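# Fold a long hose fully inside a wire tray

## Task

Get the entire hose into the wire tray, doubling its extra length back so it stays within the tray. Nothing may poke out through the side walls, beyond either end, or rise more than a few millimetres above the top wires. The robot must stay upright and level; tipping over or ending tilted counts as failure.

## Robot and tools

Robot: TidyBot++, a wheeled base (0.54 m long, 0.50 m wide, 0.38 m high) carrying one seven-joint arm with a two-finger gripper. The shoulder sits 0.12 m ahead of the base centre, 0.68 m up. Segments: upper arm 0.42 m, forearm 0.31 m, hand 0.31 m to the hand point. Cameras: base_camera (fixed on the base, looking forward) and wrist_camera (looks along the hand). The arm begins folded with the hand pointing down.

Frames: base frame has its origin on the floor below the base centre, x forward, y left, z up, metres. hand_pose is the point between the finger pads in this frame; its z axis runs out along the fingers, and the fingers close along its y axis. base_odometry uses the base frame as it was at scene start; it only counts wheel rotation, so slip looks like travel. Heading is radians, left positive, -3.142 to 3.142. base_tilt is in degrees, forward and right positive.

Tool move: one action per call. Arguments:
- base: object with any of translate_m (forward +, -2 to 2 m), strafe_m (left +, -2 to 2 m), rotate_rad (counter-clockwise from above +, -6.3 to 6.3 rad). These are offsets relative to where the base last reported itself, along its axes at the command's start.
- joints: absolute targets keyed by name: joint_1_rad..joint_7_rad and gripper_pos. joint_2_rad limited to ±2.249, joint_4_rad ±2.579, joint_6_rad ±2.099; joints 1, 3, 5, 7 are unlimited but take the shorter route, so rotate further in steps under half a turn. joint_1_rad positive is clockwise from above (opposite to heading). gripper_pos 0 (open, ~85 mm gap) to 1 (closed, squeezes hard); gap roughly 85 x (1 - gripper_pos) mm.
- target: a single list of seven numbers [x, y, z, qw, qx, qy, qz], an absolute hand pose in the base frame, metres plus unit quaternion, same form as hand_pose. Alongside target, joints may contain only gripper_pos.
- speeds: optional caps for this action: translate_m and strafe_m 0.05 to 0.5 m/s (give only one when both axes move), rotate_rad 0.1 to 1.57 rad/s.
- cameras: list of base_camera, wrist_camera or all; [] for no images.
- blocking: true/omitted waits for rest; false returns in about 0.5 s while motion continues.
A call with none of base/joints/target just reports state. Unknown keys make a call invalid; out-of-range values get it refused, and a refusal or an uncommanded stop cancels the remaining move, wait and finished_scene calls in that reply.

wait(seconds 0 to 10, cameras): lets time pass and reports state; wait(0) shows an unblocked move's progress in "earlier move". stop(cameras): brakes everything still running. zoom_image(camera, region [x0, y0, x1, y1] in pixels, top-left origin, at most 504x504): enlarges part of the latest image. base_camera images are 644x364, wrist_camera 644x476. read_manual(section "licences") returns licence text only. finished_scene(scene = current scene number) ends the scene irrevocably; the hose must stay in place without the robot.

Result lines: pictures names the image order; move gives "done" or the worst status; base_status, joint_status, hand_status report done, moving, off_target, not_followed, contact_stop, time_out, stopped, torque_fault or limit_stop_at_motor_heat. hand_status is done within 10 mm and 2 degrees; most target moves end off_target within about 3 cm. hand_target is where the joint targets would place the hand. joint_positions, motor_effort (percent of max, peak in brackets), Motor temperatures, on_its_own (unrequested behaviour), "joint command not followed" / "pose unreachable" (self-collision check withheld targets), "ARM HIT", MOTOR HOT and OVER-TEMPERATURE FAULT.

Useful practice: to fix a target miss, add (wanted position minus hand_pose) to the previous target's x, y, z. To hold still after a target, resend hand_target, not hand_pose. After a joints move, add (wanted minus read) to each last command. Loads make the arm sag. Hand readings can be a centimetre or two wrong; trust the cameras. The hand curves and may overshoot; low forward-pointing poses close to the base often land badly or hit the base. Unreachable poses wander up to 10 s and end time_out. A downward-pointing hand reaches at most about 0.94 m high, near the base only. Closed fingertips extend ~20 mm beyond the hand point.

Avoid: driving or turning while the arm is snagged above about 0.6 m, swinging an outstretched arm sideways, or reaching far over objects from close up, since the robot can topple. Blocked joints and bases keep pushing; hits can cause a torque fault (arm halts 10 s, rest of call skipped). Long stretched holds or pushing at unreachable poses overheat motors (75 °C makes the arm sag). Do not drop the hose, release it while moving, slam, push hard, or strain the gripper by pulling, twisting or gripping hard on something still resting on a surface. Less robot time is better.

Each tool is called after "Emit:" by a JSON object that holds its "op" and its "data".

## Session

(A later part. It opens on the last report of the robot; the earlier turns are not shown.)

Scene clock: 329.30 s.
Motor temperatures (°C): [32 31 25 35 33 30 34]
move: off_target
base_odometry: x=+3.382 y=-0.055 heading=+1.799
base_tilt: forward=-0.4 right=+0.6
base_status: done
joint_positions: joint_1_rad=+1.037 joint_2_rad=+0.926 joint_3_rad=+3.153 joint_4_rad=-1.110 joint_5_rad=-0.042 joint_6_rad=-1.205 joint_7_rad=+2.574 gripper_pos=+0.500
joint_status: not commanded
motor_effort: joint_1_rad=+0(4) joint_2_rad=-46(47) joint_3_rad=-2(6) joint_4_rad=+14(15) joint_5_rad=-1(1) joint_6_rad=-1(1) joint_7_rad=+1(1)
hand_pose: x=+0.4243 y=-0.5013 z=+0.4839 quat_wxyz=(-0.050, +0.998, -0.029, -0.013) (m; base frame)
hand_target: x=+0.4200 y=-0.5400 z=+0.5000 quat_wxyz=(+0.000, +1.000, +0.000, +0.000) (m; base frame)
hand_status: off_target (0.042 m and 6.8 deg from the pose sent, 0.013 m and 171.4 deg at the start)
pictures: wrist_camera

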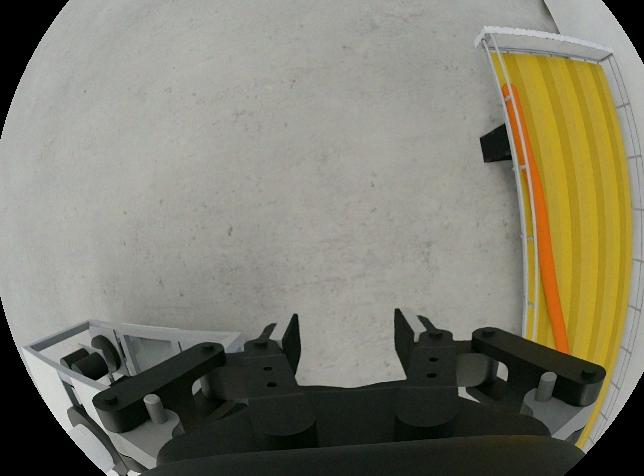

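Emit:
{"op": "move", "data": {"base": {"strafe_m": 0.35}, "cameras": []}}

Emit:
{"op": "move", "data": {"base": {"translate_m": -1.15}, "target": [0.42, -0.42, 0.55, 0, 0.999, 0.0, 0.0], "joints": {"gripper_pos": 0.15}}}

Scene clock: 331.50 s.
Motor temperatures (°C): [32 31 25 35 33 30 34]
move: done
base_odometry: x=+3.041 y=-0.134 heading=+1.799
base_tilt: forward=-0.3 right=+0.5
base_status: done
joint_positions: joint_1_rad=+1.046 joint_2_rad=+0.920 joint_3_rad=+3.149 joint_4_rad=-1.105 joint_5_rad=-0.039 joint_6_rad=-1.200 joint_7_rad=+2.577 gripper_pos=+0.500
joint_status: not commanded
motor_effort: joint_1_rad=+1(3) joint_2_rad=-46(47) joint_3_rad=-1(2) joint_4_rad=+13(16) joint_5_rad=+0(1) joint_6_rad=+0(1) joint_7_rad=+0(1)
hand_pose: x=+0.4230 y=-0.5074 z=+0.4884 quat_wxyz=(-0.044, +0.999, -0.030, -0.009) (m; base frame)
hand_target: x=+0.4200 y=-0.5400 z=+0.5000 quat_wxyz=(+0.000, +1.000, +0.000, +0.000) (m; base frame)
hand_status: not commanded
pictures: none
No camera images: "cameras" was empty.

Scene clock: 335.10 s.
Motor temperatures (°C): [32 31 25 35 33 30 34]
move: off_target
base_odometry: x=+3.301 y=-1.255 heading=+1.799
base_tilt: forward=-0.3 right=+0.6
base_status: done
joint_positions: joint_1_rad=+0.943 joint_2_rad=+0.638 joint_3_rad=+3.178 joint_4_rad=-1.470 joint_5_rad=-0.039 joint_6_rad=-1.090 joint_7_rad=+2.577 gripper_pos=+0.150
joint_status: all done
motor_effort: joint_1_rad=-1(3) joint_2_rad=-38(47) joint_3_rad=-1(2) joint_4_rad=+14(15) joint_5_rad=-1(1) joint_6_rad=+0(1) joint_7_rad=+0(2)
hand_pose: x=+0.4103 y=-0.4109 z=+0.5479 quat_wxyz=(-0.027, +1.000, +0.007, -0.010) (m; base frame)
hand_target: x=+0.4200 y=-0.4200 z=+0.5500 quat_wxyz=(+0.000, +1.000, +0.000, +0.000) (m; base frame)
hand_status: off_target (0.013 m and 3.4 deg from the pose sent, 0.107 m and 6.2 deg at the start)
pictures: base_camera, wrist_camera

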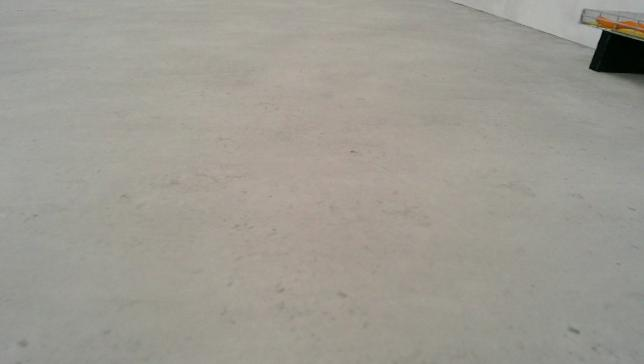

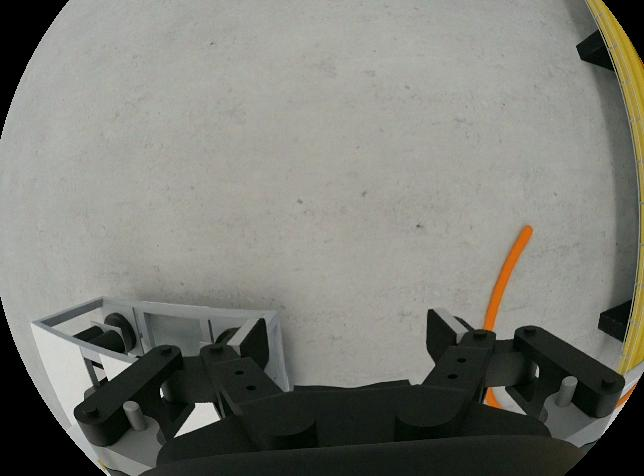

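Emit:
{"op": "move", "data": {"cameras": ["all"]}}

Scene clock: 335.70 s.
Motor temperatures (°C): [32 31 25 35 33 30 34]
base_odometry: x=+3.301 y=-1.255 heading=+1.799
base_tilt: forward=-0.4 right=+0.5
base_status: done
joint_positions: joint_1_rad=+0.943 joint_2_rad=+0.638 joint_3_rad=+3.178 joint_4_rad=-1.470 joint_5_rad=-0.039 joint_6_rad=-1.090 joint_7_rad=+2.577 gripper_pos=+0.150
joint_status: all done
motor_effort: joint_1_rad=-1(3) joint_2_rad=-37(47) joint_3_rad=-1(2) joint_4_rad=+14(15) joint_5_rad=+0(1) joint_6_rad=+0(1) joint_7_rad=+0(2)
hand_pose: x=+0.4103 y=-0.4109 z=+0.5479 quat_wxyz=(-0.027, +1.000, +0.007, -0.010) (m; base frame)
hand_target: x=+0.4200 y=-0.4200 z=+0.5500 quat_wxyz=(+0.000, +1.000, +0.000, +0.000) (m; base frame)
hand_status: off_target (0.013 m and 3.4 deg from the pose sent, 0.107 m and 6.2 deg at the start)
pictures: base_camera, wrist_camera

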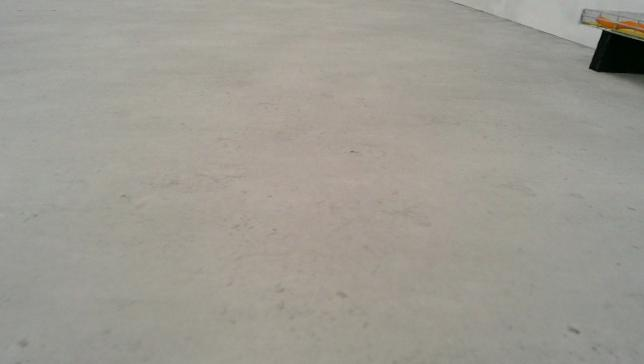

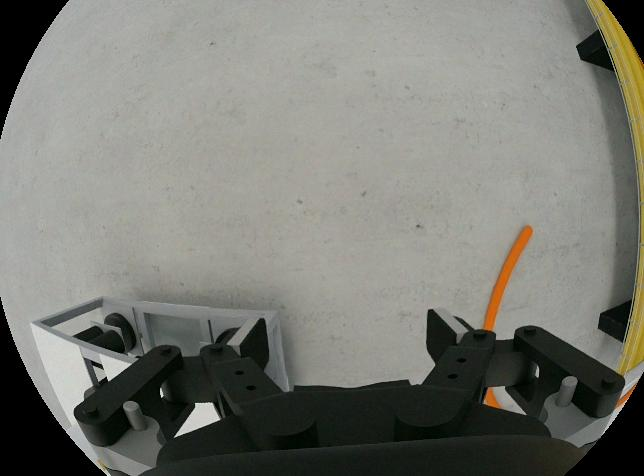

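Emit:
{"op": "move", "data": {"base": {"translate_m": 0.15, "strafe_m": -0.25}, "target": [0.07, -0.51, 0.35, 0, 0.1045, 0.9945, 0]}}

Scene clock: 339.00 s.
Motor temperatures (°C): [32 31 25 35 33 30 34]
move: off_target
base_odometry: x=+3.511 y=-1.052 heading=+1.798
base_tilt: forward=-0.3 right=+0.5
base_status: done
joint_positions: joint_1_rad=+1.326 joint_2_rad=+1.000 joint_3_rad=+3.692 joint_4_rad=-1.620 joint_5_rad=-0.708 joint_6_rad=-0.775 joint_7_rad=+0.547 gripper_pos=+0.150
joint_status: not commanded
motor_effort: joint_1_rad=+0(4) joint_2_rad=-40(42) joint_3_rad=+6(6) joint_4_rad=+9(15) joint_5_rad=+0(1) joint_6_rad=+0(1) joint_7_rad=+1(2)
hand_pose: x=+0.0840 y=-0.5030 z=+0.3589 quat_wxyz=(-0.009, -0.048, -0.999, -0.019) (m; base frame)
hand_target: x=+0.0700 y=-0.5100 z=+0.3500 quat_wxyz=(+0.000, -0.104, -0.995, +0.000) (m; base frame)
hand_status: off_target (0.018 m and 6.9 deg from the pose sent, 0.406 m and 167.2 deg at the start)
pictures: base_camera, wrist_camera

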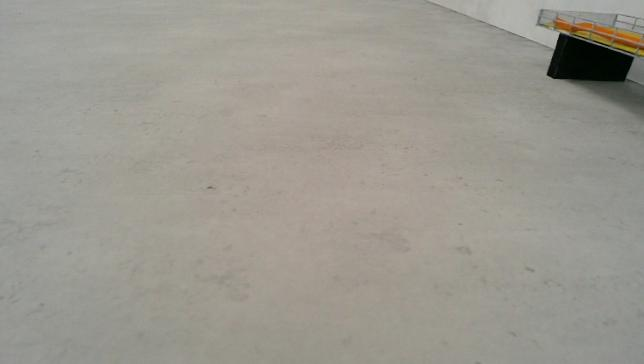

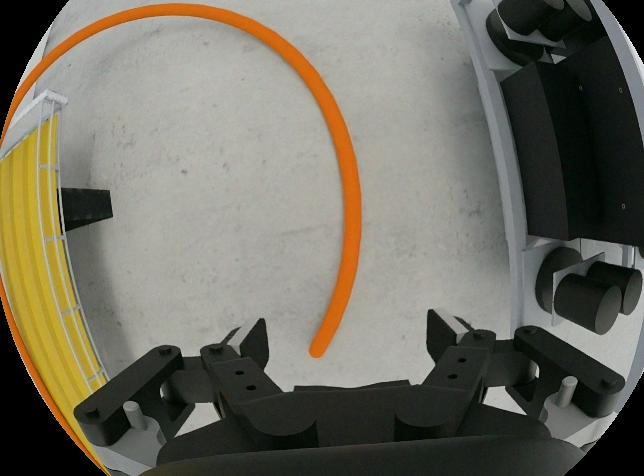

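Emit:
{"op": "move", "data": {"target": [0.04, -0.449, 0.13, 0, 0.0872, 0.9962, 0], "cameras": ["wrist_camera"]}}

Emit:
{"op": "zoom_image", "data": {"camera": "wrist_camera", "region": [200, 100, 500, 400]}}

Scene clock: 341.27 s.
Motor temperatures (°C): [32 31 25 35 33 30 34]
move: off_target
base_odometry: x=+3.511 y=-1.052 heading=+1.798
base_tilt: forward=-0.4 right=+0.6
base_status: not commanded
joint_positions: joint_1_rad=+1.596 joint_2_rad=+1.399 joint_3_rad=+3.340 joint_4_rad=-1.620 joint_5_rad=-0.948 joint_6_rad=-0.280 joint_7_rad=+0.824 gripper_pos=+0.150
joint_status: not commanded
motor_effort: joint_1_rad=+0(2) joint_2_rad=-40(45) joint_3_rad=+2(6) joint_4_rad=+2(9) joint_5_rad=+0(0) joint_6_rad=+0(0) joint_7_rad=+0(2)
hand_pose: x=+0.0569 y=-0.4389 z=+0.1343 quat_wxyz=(-0.015, -0.087, -0.996, -0.020) (m; base frame)
hand_target: x=+0.0400 y=-0.4490 z=+0.1300 quat_wxyz=(+0.000, -0.087, -0.996, +0.000) (m; base frame)
hand_status: off_target (0.020 m and 2.9 deg from the pose sent, 0.239 m and 5.1 deg at the start)
pictures: wrist_camera

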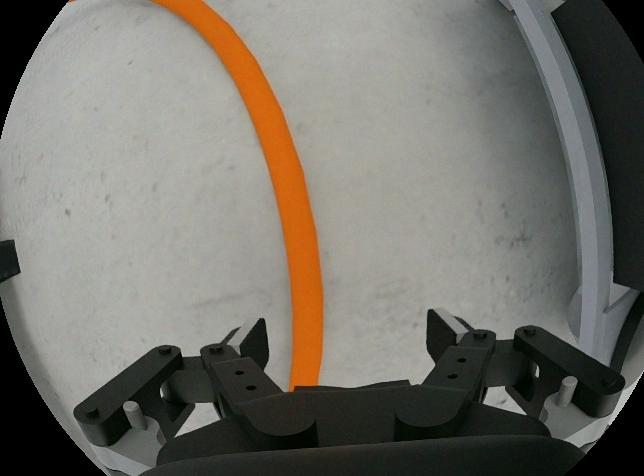

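Scaled by 1.680.

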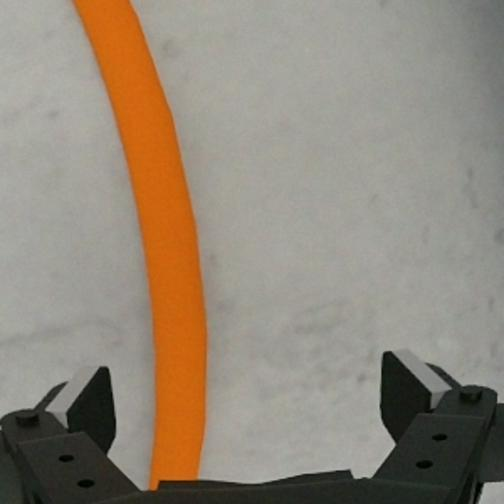

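Emit:
{"op": "move", "data": {"target": [0.037, -0.477, 0.06, 0, 0.0785, 0.9969, 0], "cameras": ["wrist_camera"]}}

Scene clock: 342.77 s.
Motor temperatures (°C): [32 30 25 35 33 30 34]
move: done
base_odometry: x=+3.511 y=-1.052 heading=+1.798
base_tilt: forward=-0.4 right=+0.5
base_status: not commanded
joint_positions: joint_1_rad=+1.596 joint_2_rad=+1.574 joint_3_rad=+3.373 joint_4_rad=-1.391 joint_5_rad=-0.949 joint_6_rad=-0.280 joint_7_rad=+0.822 gripper_pos=+0.150
joint_status: not commanded
motor_effort: joint_1_rad=+0(2) joint_2_rad=-42(44) joint_3_rad=+2(2) joint_4_rad=+3(4) joint_5_rad=+0(1) joint_6_rad=+1(1) joint_7_rad=+1(1)
hand_pose: x=+0.0353 y=-0.4777 z=+0.0652 quat_wxyz=(+0.002, -0.065, -0.998, +0.005) (m; base frame)
hand_target: x=+0.0370 y=-0.4770 z=+0.0600 quat_wxyz=(+0.000, -0.078, -0.997, +0.000) (m; base frame)
hand_status: done (0.005 m and 1.7 deg from the pose sent, 0.086 m and 3.1 deg at the start)
pictures: wrist_camera

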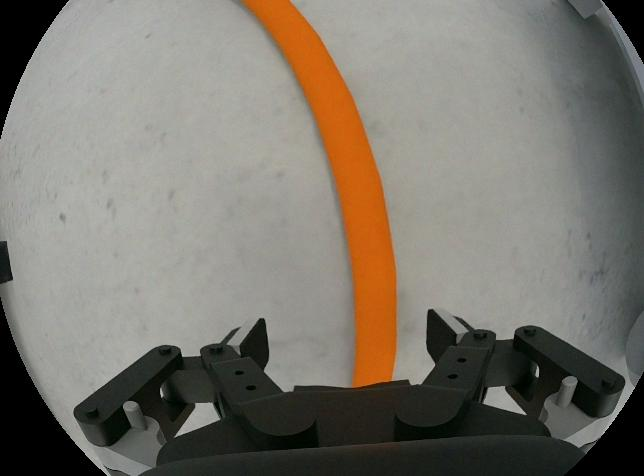

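Emit:
{"op": "move", "data": {"target": [0.037, -0.464, 0.021, 0, 0.0785, 0.9969, 0], "cameras": ["wrist_camera"]}}

Scene clock: 344.00 s.
Motor temperatures (°C): [32 30 25 35 33 30 34]
move: off_target
base_odometry: x=+3.511 y=-1.052 heading=+1.798
base_tilt: forward=-0.3 right=+0.6
base_status: not commanded
joint_positions: joint_1_rad=+1.598 joint_2_rad=+1.664 joint_3_rad=+3.353 joint_4_rad=-1.331 joint_5_rad=-0.949 joint_6_rad=-0.279 joint_7_rad=+0.822 gripper_pos=+0.150
joint_status: not commanded
motor_effort: joint_1_rad=+0(1) joint_2_rad=-41(44) joint_3_rad=+2(2) joint_4_rad=+3(4) joint_5_rad=+0(1) joint_6_rad=+0(1) joint_7_rad=+1(1)
hand_pose: x=+0.0480 y=-0.4575 z=+0.0248 quat_wxyz=(-0.007, -0.060, -0.998, -0.011) (m; base frame)
hand_target: x=+0.0370 y=-0.4640 z=+0.0210 quat_wxyz=(+0.000, -0.078, -0.997, +0.000) (m; base frame)
hand_status: off_target (0.013 m and 2.6 deg from the pose sent, 0.046 m and 1.7 deg at the start)
pictures: wrist_camera

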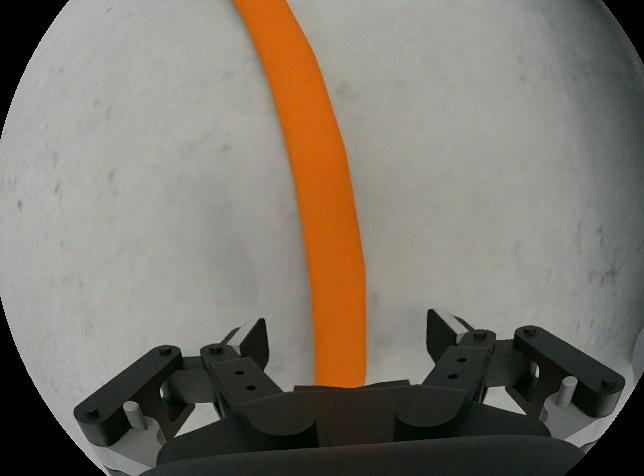

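Centered (col ≈341). Grip.

Emit:
{"op": "move", "data": {"joints": {"gripper_pos": 0.88}, "cameras": ["wrist_camera"]}}

Scene clock: 345.10 s.
Motor temperatures (°C): [32 30 25 35 33 30 34]
move: off_target
base_odometry: x=+3.511 y=-1.052 heading=+1.798
base_tilt: forward=-0.4 right=+0.6
base_status: not commanded
joint_positions: joint_1_rad=+1.598 joint_2_rad=+1.662 joint_3_rad=+3.353 joint_4_rad=-1.331 joint_5_rad=-0.949 joint_6_rad=-0.279 joint_7_rad=+0.822 gripper_pos=+0.773
joint_status: gripper_pos off_target (ended at +0.773, target +0.880)
motor_effort: joint_1_rad=-1(1) joint_2_rad=-39(42) joint_3_rad=+1(2) joint_4_rad=+5(7) joint_5_rad=+0(1) joint_6_rad=+2(4) joint_7_rad=+0(1)
hand_pose: x=+0.0481 y=-0.4584 z=+0.0254 quat_wxyz=(-0.007, -0.060, -0.998, -0.010) (m; base frame)
hand_target: x=+0.0370 y=-0.4640 z=+0.0210 quat_wxyz=(+0.000, -0.078, -0.997, +0.000) (m; base frame)
hand_status: not commanded
pictures: wrist_camera

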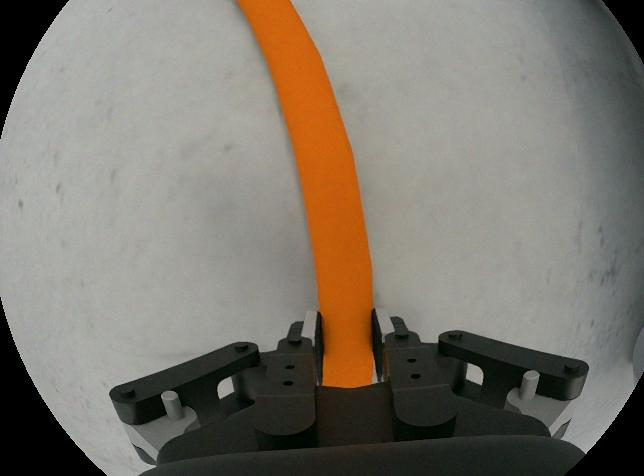

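Emit:
{"op": "move", "data": {"target": [0.1, -0.48, 0.45, 0, 0.0785, 0.9969, 0], "cameras": ["wrist_camera"]}}

Scene clock: 347.77 s.
Motor temperatures (°C): [32 31 25 35 33 30 34]
move: off_target
base_odometry: x=+3.511 y=-1.052 heading=+1.798
base_tilt: forward=-0.3 right=+0.6
base_status: not commanded
joint_positions: joint_1_rad=+1.225 joint_2_rad=+0.817 joint_3_rad=+3.786 joint_4_rad=-1.727 joint_5_rad=-0.674 joint_6_rad=-0.786 joint_7_rad=+0.487 gripper_pos=+0.773
joint_status: not commanded
motor_effort: joint_1_rad=+0(2) joint_2_rad=-38(48) joint_3_rad=+7(7) joint_4_rad=+11(12) joint_5_rad=+0(1) joint_6_rad=+2(3) joint_7_rad=+1(2)
hand_pose: x=+0.0933 y=-0.4965 z=+0.4387 quat_wxyz=(-0.001, -0.068, -0.997, +0.020) (m; base frame)
hand_target: x=+0.1000 y=-0.4800 z=+0.4500 quat_wxyz=(+0.000, -0.078, -0.997, +0.000) (m; base frame)
hand_status: off_target (0.021 m and 2.6 deg from the pose sent, 0.428 m and 2.6 deg at the start)
pictures: wrist_camera

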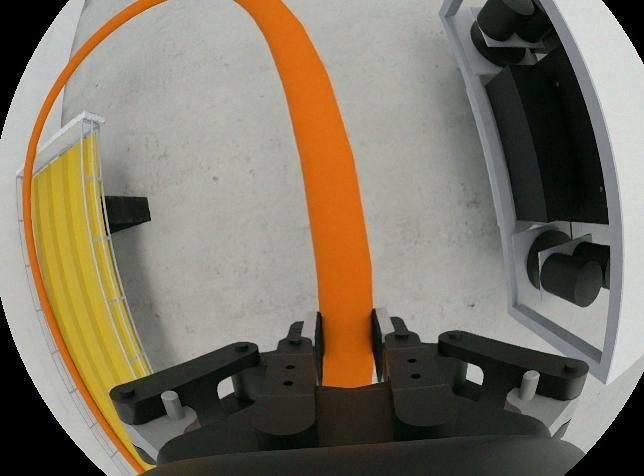

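Emit:
{"op": "move", "data": {"base": {"translate_m": 0.5}, "speeds": {"translate_m": 0.3}, "target": [0.1, -0.48, 0.58, 0, 0.0785, 0.9969, 0], "cameras": ["wrist_camera"]}}

Scene clock: 350.67 s.
Motor temperatures (°C): [32 30 25 35 33 30 34]
move: off_target
base_odometry: x=+3.398 y=-0.565 heading=+1.798
base_tilt: forward=-0.4 right=+0.6
base_status: done
joint_positions: joint_1_rad=+1.148 joint_2_rad=+0.607 joint_3_rad=+3.895 joint_4_rad=-1.619 joint_5_rad=-0.486 joint_6_rad=-1.082 joint_7_rad=+0.336 gripper_pos=+0.773
joint_status: not commanded
motor_effort: joint_1_rad=-1(4) joint_2_rad=-34(40) joint_3_rad=+6(7) joint_4_rad=+15(16) joint_5_rad=+0(1) joint_6_rad=+1(2) joint_7_rad=+1(1)
hand_pose: x=+0.1019 y=-0.4869 z=+0.5684 quat_wxyz=(-0.010, -0.066, -0.998, +0.013) (m; base frame)
hand_target: x=+0.1000 y=-0.4800 z=+0.5800 quat_wxyz=(+0.000, -0.079, -0.997, +0.000) (m; base frame)
hand_status: off_target (0.014 m and 2.4 deg from the pose sent, 0.142 m and 2.6 deg at the start)
pictures: wrist_camera

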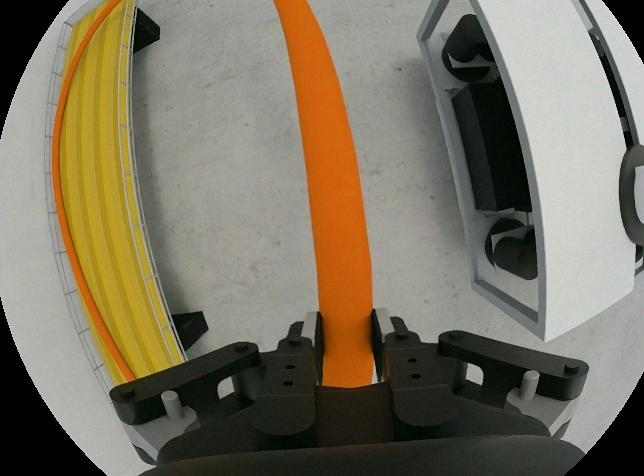

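Emit:
{"op": "move", "data": {"base": {"strafe_m": -0.38, "translate_m": 0.1}, "speeds": {"strafe_m": 0.3}, "target": [0.15, -0.53, 0.6, 0, 0.0785, 0.9969, 0], "cameras": ["wrist_camera"]}}

Scene clock: 353.03 s.
Motor temperatures (°C): [32 30 25 35 33 30 34]
move: off_target
base_odometry: x=+3.746 y=-0.382 heading=+1.799
base_tilt: forward=-0.4 right=+0.6
base_status: done
joint_positions: joint_1_rad=+1.146 joint_2_rad=+0.665 joint_3_rad=+3.847 joint_4_rad=-1.395 joint_5_rad=-0.475 joint_6_rad=-1.215 joint_7_rad=+0.174 gripper_pos=+0.773
joint_status: not commanded
motor_effort: joint_1_rad=-1(3) joint_2_rad=-39(40) joint_3_rad=+6(6) joint_4_rad=+16(17) joint_5_rad=+0(1) joint_6_rad=+2(2) joint_7_rad=+1(2)
hand_pose: x=+0.1429 y=-0.5369 z=+0.5945 quat_wxyz=(-0.015, -0.077, -0.997, +0.016) (m; base frame)
hand_target: x=+0.1500 y=-0.5300 z=+0.6000 quat_wxyz=(+0.000, -0.078, -0.997, +0.000) (m; base frame)
hand_status: off_target (0.011 m and 2.5 deg from the pose sent, 0.072 m and 2.4 deg at the start)
pictures: wrist_camera

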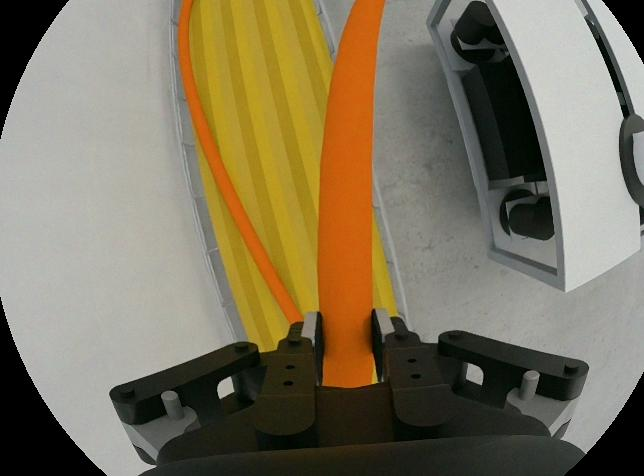

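Emit:
{"op": "move", "data": {"base": {"translate_m": 0.2}, "speeds": {"translate_m": 0.2}, "target": [0.15, -0.53, 0.5, 0, 0.0785, 0.9969, 0], "cameras": ["wrist_camera"]}}

Emit:
{"op": "zoom_image", "data": {"camera": "wrist_camera", "region": [150, 0, 450, 200]}}

Scene clock: 354.93 s.
Motor temperatures (°C): [32 30 25 35 33 30 34]
move: off_target
base_odometry: x=+3.701 y=-0.186 heading=+1.798
base_tilt: forward=-0.4 right=+0.5
base_status: done
joint_positions: joint_1_rad=+1.145 joint_2_rad=+0.801 joint_3_rad=+3.806 joint_4_rad=-1.505 joint_5_rad=-0.507 joint_6_rad=-1.094 joint_7_rad=+0.174 gripper_pos=+0.773
joint_status: not commanded
motor_effort: joint_1_rad=-2(5) joint_2_rad=-40(44) joint_3_rad=+6(7) joint_4_rad=+13(17) joint_5_rad=+1(2) joint_6_rad=+0(2) joint_7_rad=+1(2)
hand_pose: x=+0.1442 y=-0.5073 z=+0.4954 quat_wxyz=(+0.006, -0.092, -0.995, -0.038) (m; base frame)
hand_target: x=+0.1500 y=-0.5300 z=+0.5000 quat_wxyz=(+0.000, -0.078, -0.997, +0.000) (m; base frame)
hand_status: off_target (0.024 m and 4.6 deg from the pose sent, 0.095 m and 2.5 deg at the start)
pictures: wrist_camera

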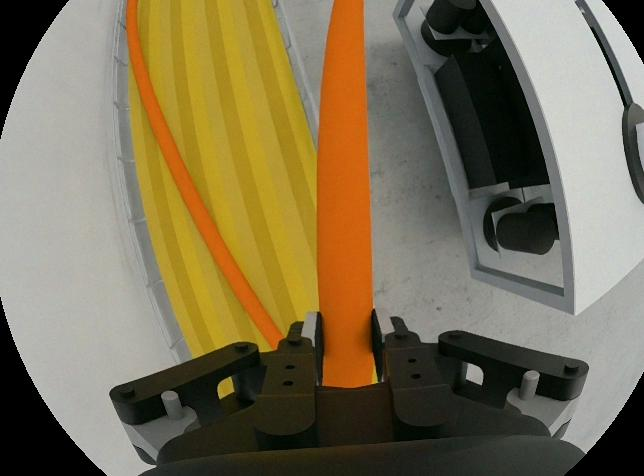

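Scaled by 1.680.

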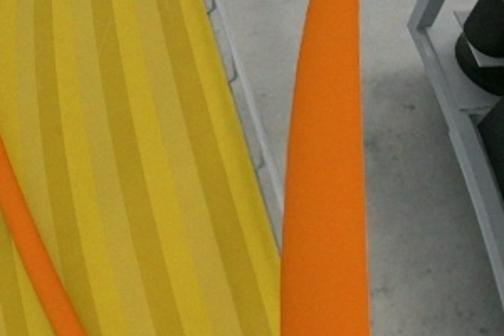

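Emit:
{"op": "move", "data": {"target": [0.15, -0.62, 0.58, 0, -0.1305, 0.9914, 0], "cameras": ["wrist_camera"]}}

Scene clock: 356.93 s.
Motor temperatures (°C): [32 30 25 35 33 30 34]
move: off_target
base_odometry: x=+3.701 y=-0.186 heading=+1.798
base_tilt: forward=-0.3 right=+0.5
base_status: not commanded
joint_positions: joint_1_rad=+1.300 joint_2_rad=+0.859 joint_3_rad=+3.652 joint_4_rad=-1.003 joint_5_rad=-0.427 joint_6_rad=-1.335 joint_7_rad=+0.353 gripper_pos=+0.773
joint_status: not commanded
motor_effort: joint_1_rad=-1(3) joint_2_rad=-48(48) joint_3_rad=+4(6) joint_4_rad=+17(18) joint_5_rad=+0(1) joint_6_rad=+2(2) joint_7_rad=+2(2)
hand_pose: x=+0.1650 y=-0.6253 z=+0.5762 quat_wxyz=(-0.015, +0.090, -0.996, +0.018) (m; base frame)
hand_target: x=+0.1500 y=-0.6200 z=+0.5800 quat_wxyz=(+0.000, +0.131, -0.991, +0.000) (m; base frame)
hand_status: off_target (0.016 m and 5.4 deg from the pose sent, 0.141 m and 25.9 deg at the start)
pictures: wrist_camera

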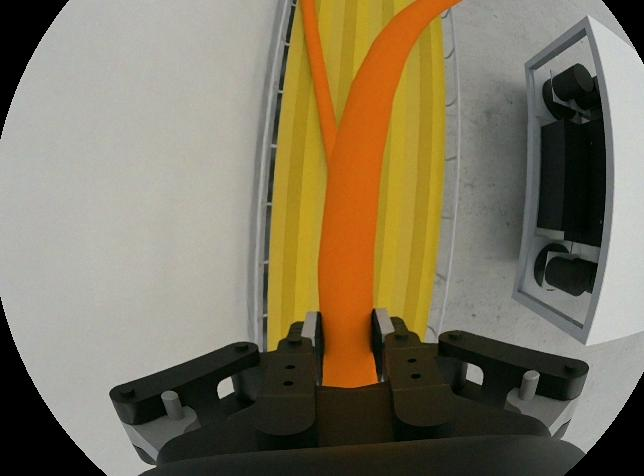

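Emit:
{"op": "move", "data": {"base": {"translate_m": 0.15}, "speeds": {"translate_m": 0.15}, "cameras": ["wrist_camera"]}}

Emit:
{"op": "zoom_image", "data": {"camera": "wrist_camera", "region": [200, 0, 500, 200]}}

Scene clock: 358.80 s.
Motor temperatures (°C): [32 30 25 35 33 30 34]
move: done
base_odometry: x=+3.667 y=-0.040 heading=+1.798
base_tilt: forward=-0.3 right=+0.6
base_status: done
joint_positions: joint_1_rad=+1.317 joint_2_rad=+0.861 joint_3_rad=+3.644 joint_4_rad=-1.001 joint_5_rad=-0.420 joint_6_rad=-1.338 joint_7_rad=+0.356 gripper_pos=+0.773
joint_status: not commanded
motor_effort: joint_1_rad=-2(5) joint_2_rad=-48(50) joint_3_rad=+4(5) joint_4_rad=+18(18) joint_5_rad=+0(1) joint_6_rad=+2(2) joint_7_rad=+2(3)
hand_pose: x=+0.1568 y=-0.6250 z=+0.5750 quat_wxyz=(-0.014, +0.087, -0.996, +0.016) (m; base frame)
hand_target: x=+0.1500 y=-0.6200 z=+0.5800 quat_wxyz=(+0.000, +0.131, -0.991, +0.000) (m; base frame)
hand_status: not commanded
pictures: wrist_camera

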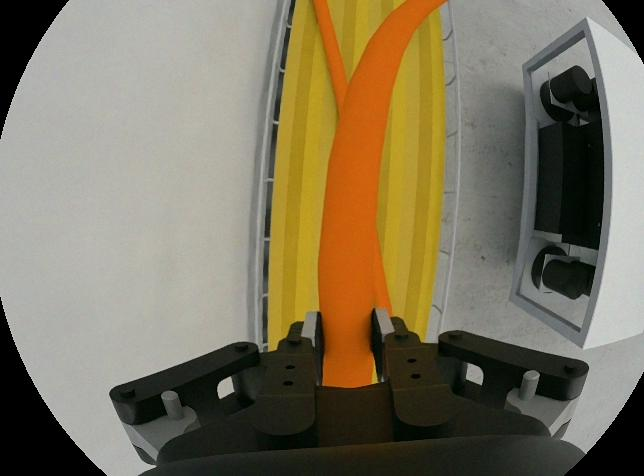

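Scaled by 1.680.

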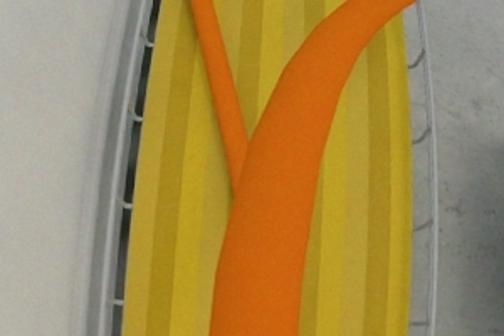

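Emit:
{"op": "move", "data": {"target": [0.15, -0.62, 0.56, -0.2586, -0.0421, 0.965, 0.0113], "cameras": ["wrist_camera"]}}

Emit:
{"op": "zoom_image", "data": {"camera": "wrist_camera", "region": [150, 0, 500, 200]}}

Scene clock: 361.13 s.
Motor temperatures (°C): [32 30 25 35 33 30 34]
move: off_target
base_odometry: x=+3.667 y=-0.040 heading=+1.798
base_tilt: forward=-0.4 right=+0.5
base_status: not commanded
joint_positions: joint_1_rad=+1.034 joint_2_rad=+1.027 joint_3_rad=+3.842 joint_4_rad=-0.948 joint_5_rad=-0.145 joint_6_rad=-1.345 joint_7_rad=+0.049 gripper_pos=+0.773
joint_status: not commanded
motor_effort: joint_1_rad=-2(4) joint_2_rad=-48(51) joint_3_rad=+9(10) joint_4_rad=+14(17) joint_5_rad=+6(7) joint_6_rad=+1(2) joint_7_rad=+2(2)
hand_pose: x=+0.1606 y=-0.6211 z=+0.5394 quat_wxyz=(+0.221, +0.061, -0.973, -0.012) (m; base frame)
hand_target: x=+0.1500 y=-0.6200 z=+0.5600 quat_wxyz=(+0.259, +0.042, -0.965, -0.011) (m; base frame)
hand_status: off_target (0.023 m and 4.9 deg from the pose sent, 0.017 m and 32.2 deg at the start)
pictures: wrist_camera

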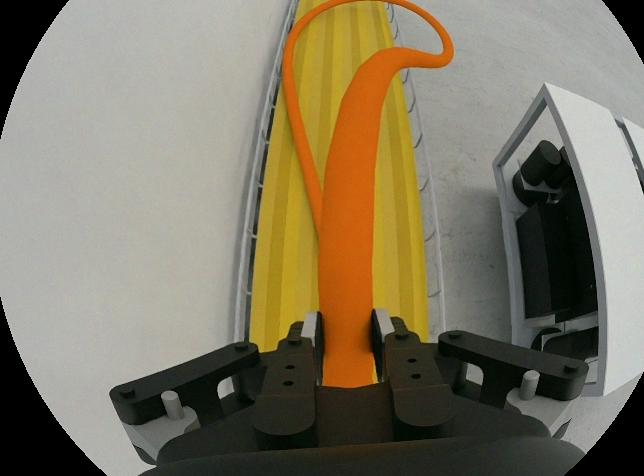

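Scaled by 1.440.

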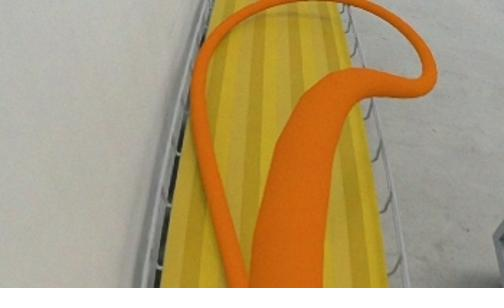

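Emit:
{"op": "move", "data": {"target": [0.15, -0.62, 0.3, 0, -0.1305, 0.9914, 0], "cameras": ["wrist_camera"]}}

Scene clock: 363.47 s.
Motor temperatures (°C): [32 30 25 35 33 30 34]
move: off_target
base_odometry: x=+3.667 y=-0.040 heading=+1.798
base_tilt: forward=-0.4 right=+0.5
base_status: not commanded
joint_positions: joint_1_rad=+1.323 joint_2_rad=+1.251 joint_3_rad=+3.578 joint_4_rad=-1.139 joint_5_rad=-0.497 joint_6_rad=-0.940 joint_7_rad=+0.460 gripper_pos=+0.773
joint_status: not commanded
motor_effort: joint_1_rad=-2(4) joint_2_rad=-50(55) joint_3_rad=+5(9) joint_4_rad=+13(15) joint_5_rad=+1(6) joint_6_rad=+1(2) joint_7_rad=+2(2)
hand_pose: x=+0.1439 y=-0.5916 z=+0.2947 quat_wxyz=(+0.007, +0.108, -0.993, -0.044) (m; base frame)
hand_target: x=+0.1500 y=-0.6200 z=+0.3000 quat_wxyz=(+0.000, +0.131, -0.991, +0.000) (m; base frame)
hand_status: off_target (0.029 m and 5.8 deg from the pose sent, 0.240 m and 26.7 deg at the start)
pictures: wrist_camera

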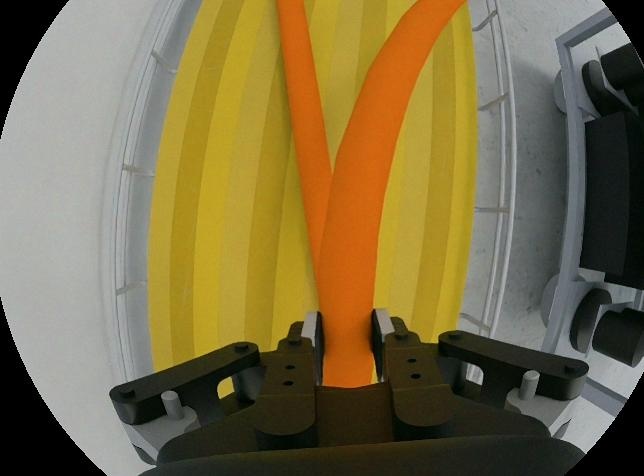

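Emit:
{"op": "move", "data": {"base": {"strafe_m": -0.03}, "target": [0.15, -0.645, 0.205, 0, -0.1305, 0.9914, 0], "cameras": ["wrist_camera"]}}

Scene clock: 365.00 s.
Motor temperatures (°C): [32 31 25 35 33 30 34]
move: off_target
base_odometry: x=+3.696 y=-0.033 heading=+1.799
base_tilt: forward=-0.4 right=+0.6
base_status: done
joint_positions: joint_1_rad=+1.365 joint_2_rad=+1.461 joint_3_rad=+3.526 joint_4_rad=-0.922 joint_5_rad=-0.498 joint_6_rad=-0.925 joint_7_rad=+0.461 gripper_pos=+0.773
joint_status: not commanded
motor_effort: joint_1_rad=-2(3) joint_2_rad=-50(54) joint_3_rad=+3(5) joint_4_rad=+11(14) joint_5_rad=+1(1) joint_6_rad=+1(2) joint_7_rad=+2(3)
hand_pose: x=+0.1562 y=-0.6119 z=+0.2034 quat_wxyz=(-0.004, +0.135, -0.990, -0.043) (m; base frame)
hand_target: x=+0.1500 y=-0.6450 z=+0.2050 quat_wxyz=(+0.000, +0.131, -0.991, +0.000) (m; base frame)
hand_status: off_target (0.034 m and 5.0 deg from the pose sent, 0.105 m and 5.8 deg at the start)
pictures: wrist_camera

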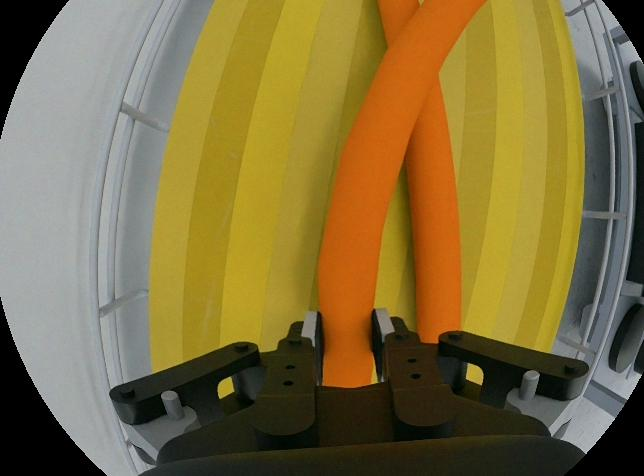

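Emit:
{"op": "move", "data": {"target": [0.15, -0.65, 0.187, 0, -0.1305, 0.9914, 0], "cameras": []}}

Emit:
{"op": "move", "data": {"joints": {"gripper_pos": 0.5}, "cameras": ["wrist_camera"]}}

Scene clock: 366.13 s.
Motor temperatures (°C): [32 31 25 35 33 30 34]
move: off_target
base_odometry: x=+3.696 y=-0.033 heading=+1.799
base_tilt: forward=-0.4 right=+0.6
base_status: not commanded
joint_positions: joint_1_rad=+1.380 joint_2_rad=+1.494 joint_3_rad=+3.519 joint_4_rad=-0.855 joint_5_rad=-0.498 joint_6_rad=-0.925 joint_7_rad=+0.461 gripper_pos=+0.773
joint_status: not commanded
motor_effort: joint_1_rad=-2(3) joint_2_rad=-51(52) joint_3_rad=+2(3) joint_4_rad=+12(13) joint_5_rad=+0(1) joint_6_rad=+1(2) joint_7_rad=+2(3)
hand_pose: x=+0.1571 y=-0.6287 z=+0.1945 quat_wxyz=(-0.007, +0.140, -0.990, -0.029) (m; base frame)
hand_target: x=+0.1500 y=-0.6500 z=+0.1870 quat_wxyz=(+0.000, +0.131, -0.991, +0.000) (m; base frame)
hand_status: off_target (0.024 m and 3.6 deg from the pose sent, 0.042 m and 5.0 deg at the start)
pictures: none
No camera images: "cameras" was empty.

Scene clock: 366.87 s.
Motor temperatures (°C): [32 31 25 35 33 30 34]
move: done
base_odometry: x=+3.696 y=-0.033 heading=+1.799
base_tilt: forward=-0.3 right=+0.5
base_status: not commanded
joint_positions: joint_1_rad=+1.380 joint_2_rad=+1.494 joint_3_rad=+3.516 joint_4_rad=-0.847 joint_5_rad=-0.498 joint_6_rad=-0.920 joint_7_rad=+0.461 gripper_pos=+0.500
joint_status: all done
motor_effort: joint_1_rad=+0(3) joint_2_rad=-51(51) joint_3_rad=+3(3) joint_4_rad=+12(13) joint_5_rad=+0(1) joint_6_rad=+1(2) joint_7_rad=+0(3)
hand_pose: x=+0.1596 y=-0.6337 z=+0.1957 quat_wxyz=(-0.008, +0.142, -0.990, -0.024) (m; base frame)
hand_target: x=+0.1500 y=-0.6500 z=+0.1870 quat_wxyz=(+0.000, +0.131, -0.991, +0.000) (m; base frame)
hand_status: not commanded
pictures: wrist_camera

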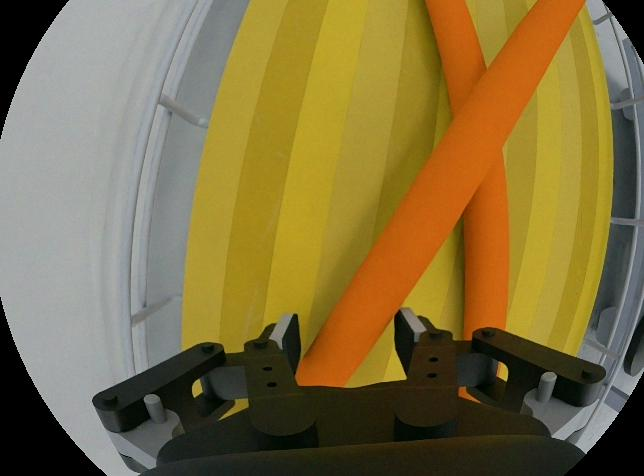

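Emit:
{"op": "move", "data": {"joints": {"joint_7_rad": 0.1}, "cameras": ["wrist_camera"]}}

Scene clock: 368.17 s.
Motor temperatures (°C): [32 31 25 35 33 30 34]
move: done
base_odometry: x=+3.696 y=-0.033 heading=+1.799
base_tilt: forward=-0.4 right=+0.6
base_status: not commanded
joint_positions: joint_1_rad=+1.380 joint_2_rad=+1.494 joint_3_rad=+3.516 joint_4_rad=-0.847 joint_5_rad=-0.498 joint_6_rad=-0.920 joint_7_rad=+0.146 gripper_pos=+0.500
joint_status: all done
motor_effort: joint_1_rad=-1(1) joint_2_rad=-51(51) joint_3_rad=+3(3) joint_4_rad=+11(12) joint_5_rad=+0(1) joint_6_rad=+0(1) joint_7_rad=+1(2)
hand_pose: x=+0.1596 y=-0.6337 z=+0.1957 quat_wxyz=(-0.004, -0.016, -1.000, -0.024) (m; base frame)
hand_target: x=+0.1500 y=-0.6500 z=+0.1870 quat_wxyz=(+0.000, -0.038, -0.999, +0.000) (m; base frame)
hand_status: not commanded
pictures: wrist_camera

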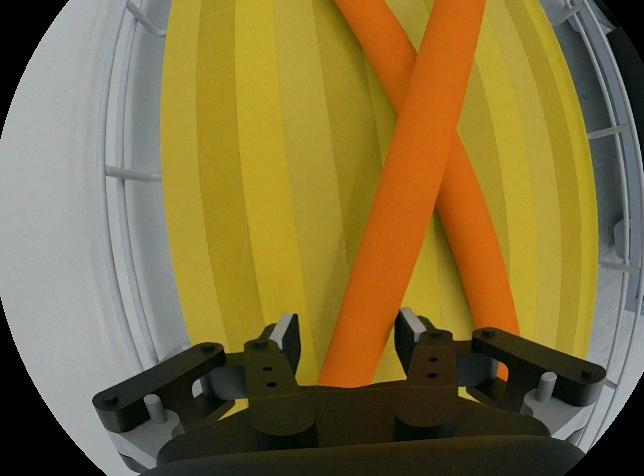

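Emit:
{"op": "move", "data": {"joints": {"gripper_pos": 0.38}, "cameras": []}}

Emit:
{"op": "move", "data": {"target": [0.15, -0.64, 0.28, 0, 0.0, 1, 0], "cameras": ["wrist_camera"]}}

Scene clock: 368.87 s.
Motor temperatures (°C): [32 31 25 35 33 30 34]
move: done
base_odometry: x=+3.696 y=-0.033 heading=+1.799
base_tilt: forward=-0.3 right=+0.6
base_status: not commanded
joint_positions: joint_1_rad=+1.380 joint_2_rad=+1.495 joint_3_rad=+3.512 joint_4_rad=-0.847 joint_5_rad=-0.498 joint_6_rad=-0.920 joint_7_rad=+0.146 gripper_pos=+0.380
joint_status: all done
motor_effort: joint_1_rad=+0(1) joint_2_rad=-51(52) joint_3_rad=+3(4) joint_4_rad=+12(12) joint_5_rad=+0(1) joint_6_rad=+1(1) joint_7_rad=+1(1)
hand_pose: x=+0.1618 y=-0.6333 z=+0.1953 quat_wxyz=(-0.006, -0.015, -1.000, -0.025) (m; base frame)
hand_target: x=+0.1500 y=-0.6500 z=+0.1870 quat_wxyz=(+0.000, -0.038, -0.999, +0.000) (m; base frame)
hand_status: not commanded
pictures: none
No camera images: "cameras" was empty.

Scene clock: 370.37 s.
Motor temperatures (°C): [32 31 25 35 33 30 34]
move: off_target
base_odometry: x=+3.696 y=-0.033 heading=+1.799
base_tilt: forward=-0.4 right=+0.6
base_status: not commanded
joint_positions: joint_1_rad=+1.369 joint_2_rad=+1.311 joint_3_rad=+3.573 joint_4_rad=-0.997 joint_5_rad=-0.506 joint_6_rad=-0.920 joint_7_rad=+0.192 gripper_pos=+0.380
joint_status: not commanded
motor_effort: joint_1_rad=-1(2) joint_2_rad=-50(55) joint_3_rad=+4(5) joint_4_rad=+12(13) joint_5_rad=+0(1) joint_6_rad=+0(1) joint_7_rad=+0(1)
hand_pose: x=+0.1323 y=-0.6453 z=+0.2853 quat_wxyz=(+0.010, -0.023, -1.000, +0.003) (m; base frame)
hand_target: x=+0.1500 y=-0.6400 z=+0.2800 quat_wxyz=(+0.000, +0.000, -1.000, +0.000) (m; base frame)
hand_status: off_target (0.019 m and 2.9 deg from the pose sent, 0.086 m and 3.4 deg at the start)
pictures: wrist_camera

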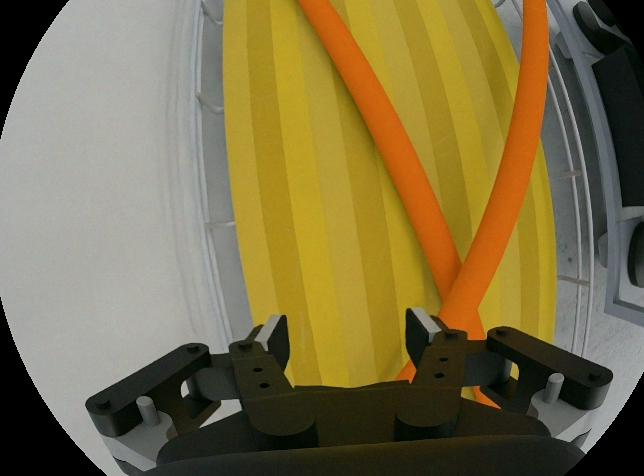

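Emit:
{"op": "move", "data": {"target": [0.1, -0.55, 0.6, 0, 0.0, 1, 0], "cameras": ["wrist_camera"]}}

Scene clock: 372.37 s.
Motor temperatures (°C): [32 31 25 35 33 30 33]
move: off_target
base_odometry: x=+3.696 y=-0.033 heading=+1.799
base_tilt: forward=-0.3 right=+0.6
base_status: not commanded
joint_positions: joint_1_rad=+1.294 joint_2_rad=+0.712 joint_3_rad=+3.775 joint_4_rad=-1.266 joint_5_rad=-0.455 joint_6_rad=-1.229 joint_7_rad=+0.280 gripper_pos=+0.380
joint_status: not commanded
motor_effort: joint_1_rad=-1(2) joint_2_rad=-39(53) joint_3_rad=+5(6) joint_4_rad=+15(15) joint_5_rad=-1(1) joint_6_rad=+1(1) joint_7_rad=+0(1)
hand_pose: x=+0.0949 y=-0.5768 z=+0.5984 quat_wxyz=(-0.009, -0.042, -0.998, +0.036) (m; base frame)
hand_target: x=+0.1000 y=-0.5500 z=+0.6000 quat_wxyz=(+0.000, +0.000, -1.000, +0.000) (m; base frame)
hand_status: off_target (0.027 m and 6.4 deg from the pose sent, 0.330 m and 2.9 deg at the start)
pictures: wrist_camera

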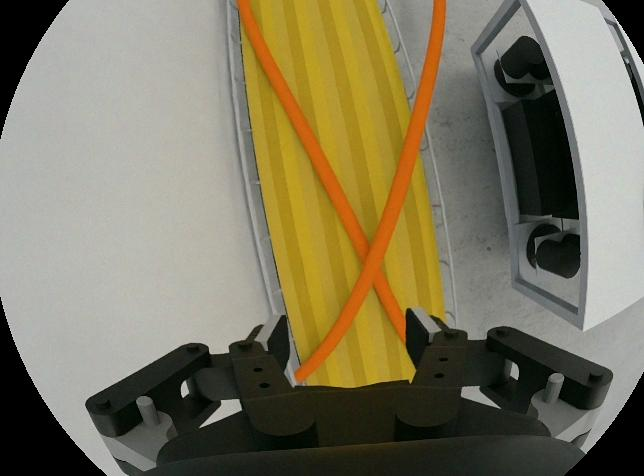

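Emit:
{"op": "move", "data": {"base": {"strafe_m": 0.3, "translate_m": -0.5}, "cameras": ["wrist_camera"]}}

Scene clock: 375.00 s.
Motor temperatures (°C): [32 31 25 35 33 30 33]
move: done
base_odometry: x=+3.517 y=-0.588 heading=+1.799
base_tilt: forward=-0.4 right=+0.6
base_status: done
joint_positions: joint_1_rad=+1.280 joint_2_rad=+0.711 joint_3_rad=+3.782 joint_4_rad=-1.270 joint_5_rad=-0.450 joint_6_rad=-1.233 joint_7_rad=+0.281 gripper_pos=+0.380
joint_status: not commanded
motor_effort: joint_1_rad=+0(4) joint_2_rad=-39(41) joint_3_rad=+5(6) joint_4_rad=+15(16) joint_5_rad=-1(1) joint_6_rad=+1(1) joint_7_rad=+1(2)
hand_pose: x=+0.0993 y=-0.5740 z=+0.5984 quat_wxyz=(-0.006, -0.036, -0.999, +0.033) (m; base frame)
hand_target: x=+0.1000 y=-0.5500 z=+0.6000 quat_wxyz=(+0.000, +0.000, -1.000, +0.000) (m; base frame)
hand_status: not commanded
pictures: wrist_camera

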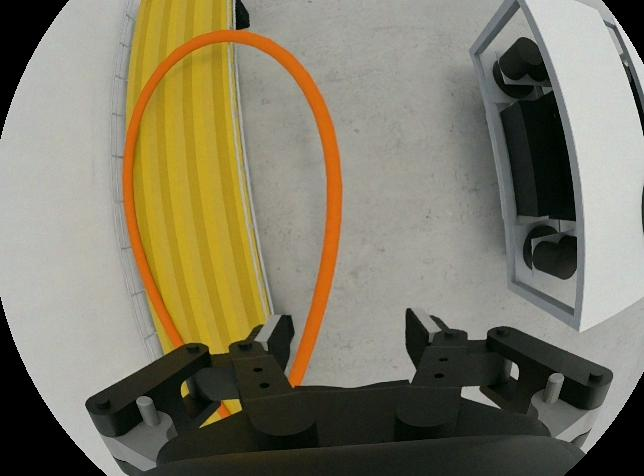

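Emit:
{"op": "move", "data": {"base": {"strafe_m": -0.1, "translate_m": -0.35}, "target": [0.13, -0.57, 0.45, 0, -0.342, 0.94, 0], "cameras": ["wrist_camera"]}}

Emit:
{"op": "zoom_image", "data": {"camera": "wrist_camera", "region": [150, 0, 550, 400]}}

Scene clock: 377.77 s.
Motor temperatures (°C): [32 31 25 35 33 30 33]
move: off_target
base_odometry: x=+3.694 y=-0.907 heading=+1.798
base_tilt: forward=-0.4 right=+0.5
base_status: done
joint_positions: joint_1_rad=+1.313 joint_2_rad=+0.900 joint_3_rad=+3.599 joint_4_rad=-1.363 joint_5_rad=-0.450 joint_6_rad=-1.024 joint_7_rad=+0.928 gripper_pos=+0.380
joint_status: not commanded
motor_effort: joint_1_rad=+0(5) joint_2_rad=-43(47) joint_3_rad=+4(6) joint_4_rad=+11(16) joint_5_rad=+0(1) joint_6_rad=+0(1) joint_7_rad=+1(1)
hand_pose: x=+0.1383 y=-0.5594 z=+0.4523 quat_wxyz=(-0.020, +0.308, -0.951, -0.014) (m; base frame)
hand_target: x=+0.1300 y=-0.5700 z=+0.4500 quat_wxyz=(+0.000, +0.342, -0.940, +0.000) (m; base frame)
hand_status: off_target (0.014 m and 5.0 deg from the pose sent, 0.152 m and 44.3 deg at the start)
pictures: wrist_camera

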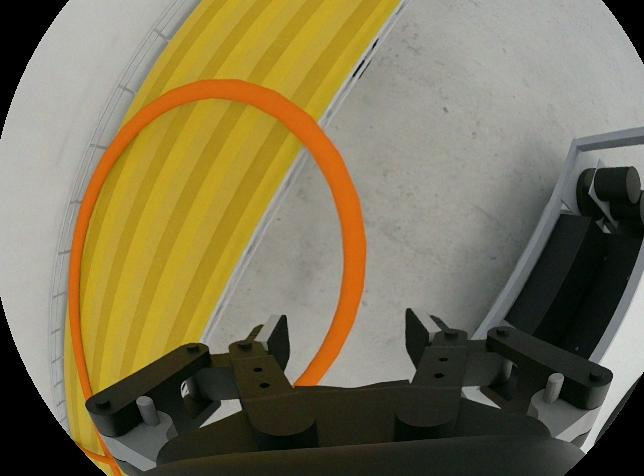

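Scaled by 1.260.

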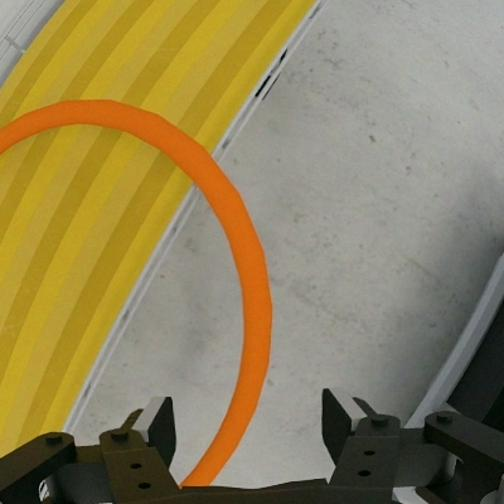

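Emit:
{"op": "move", "data": {"target": [0.122, -0.555, 0.3, 0, -0.342, 0.94, 0], "cameras": ["wrist_camera"]}}

Scene clock: 379.67 s.
Motor temperatures (°C): [32 31 25 35 33 30 33]
move: off_target
base_odometry: x=+3.694 y=-0.907 heading=+1.798
base_tilt: forward=-0.4 right=+0.6
base_status: not commanded
joint_positions: joint_1_rad=+1.344 joint_2_rad=+1.129 joint_3_rad=+3.508 joint_4_rad=-1.432 joint_5_rad=-0.493 joint_6_rad=-0.730 joint_7_rad=+1.029 gripper_pos=+0.380
joint_status: not commanded
motor_effort: joint_1_rad=+0(1) joint_2_rad=-43(49) joint_3_rad=+4(4) joint_4_rad=+9(13) joint_5_rad=+0(1) joint_6_rad=+0(0) joint_7_rad=+0(2)
hand_pose: x=+0.1304 y=-0.5394 z=+0.3026 quat_wxyz=(-0.004, +0.339, -0.940, -0.028) (m; base frame)
hand_target: x=+0.1220 y=-0.5550 z=+0.3000 quat_wxyz=(+0.000, +0.342, -0.940, +0.000) (m; base frame)
hand_status: off_target (0.018 m and 3.3 deg from the pose sent, 0.153 m and 5.0 deg at the start)
pictures: wrist_camera

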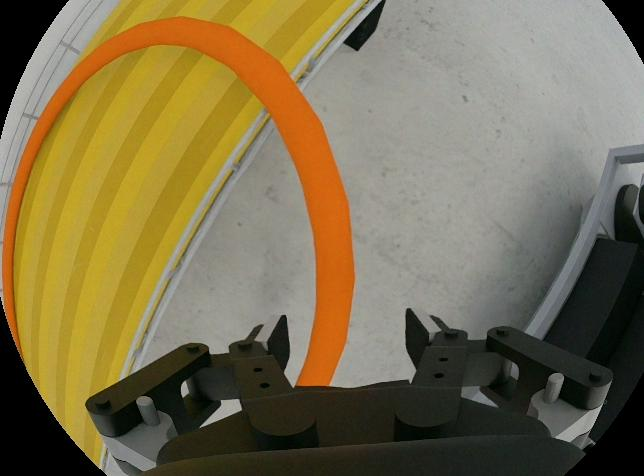

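Emit:
{"op": "move", "data": {"target": [0.128, -0.557, 0.212, 0, -0.284, 0.9588, 0], "cameras": ["wrist_camera"]}}

Scene clock: 381.30 s.
Motor temperatures (°C): [32 31 25 35 33 30 33]
move: off_target
base_odometry: x=+3.694 y=-0.907 heading=+1.798
base_tilt: forward=-0.4 right=+0.6
base_status: not commanded
joint_positions: joint_1_rad=+1.353 joint_2_rad=+1.306 joint_3_rad=+3.474 joint_4_rad=-1.372 joint_5_rad=-0.556 joint_6_rad=-0.635 joint_7_rad=+1.029 gripper_pos=+0.380
joint_status: not commanded
motor_effort: joint_1_rad=-1(1) joint_2_rad=-44(48) joint_3_rad=+4(4) joint_4_rad=+7(9) joint_5_rad=+0(0) joint_6_rad=+0(1) joint_7_rad=+0(1)
hand_pose: x=+0.1355 y=-0.5286 z=+0.2126 quat_wxyz=(-0.007, +0.327, -0.944, -0.038) (m; base frame)
hand_target: x=+0.1280 y=-0.5570 z=+0.2120 quat_wxyz=(+0.000, +0.284, -0.959, +0.000) (m; base frame)
hand_status: off_target (0.029 m and 6.8 deg from the pose sent, 0.092 m and 7.5 deg at the start)
pictures: wrist_camera

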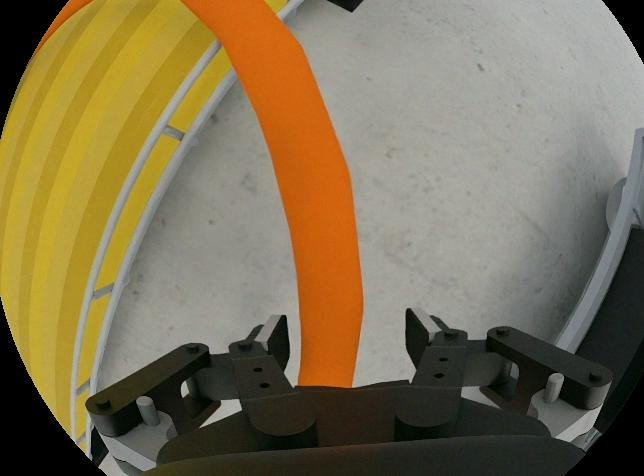

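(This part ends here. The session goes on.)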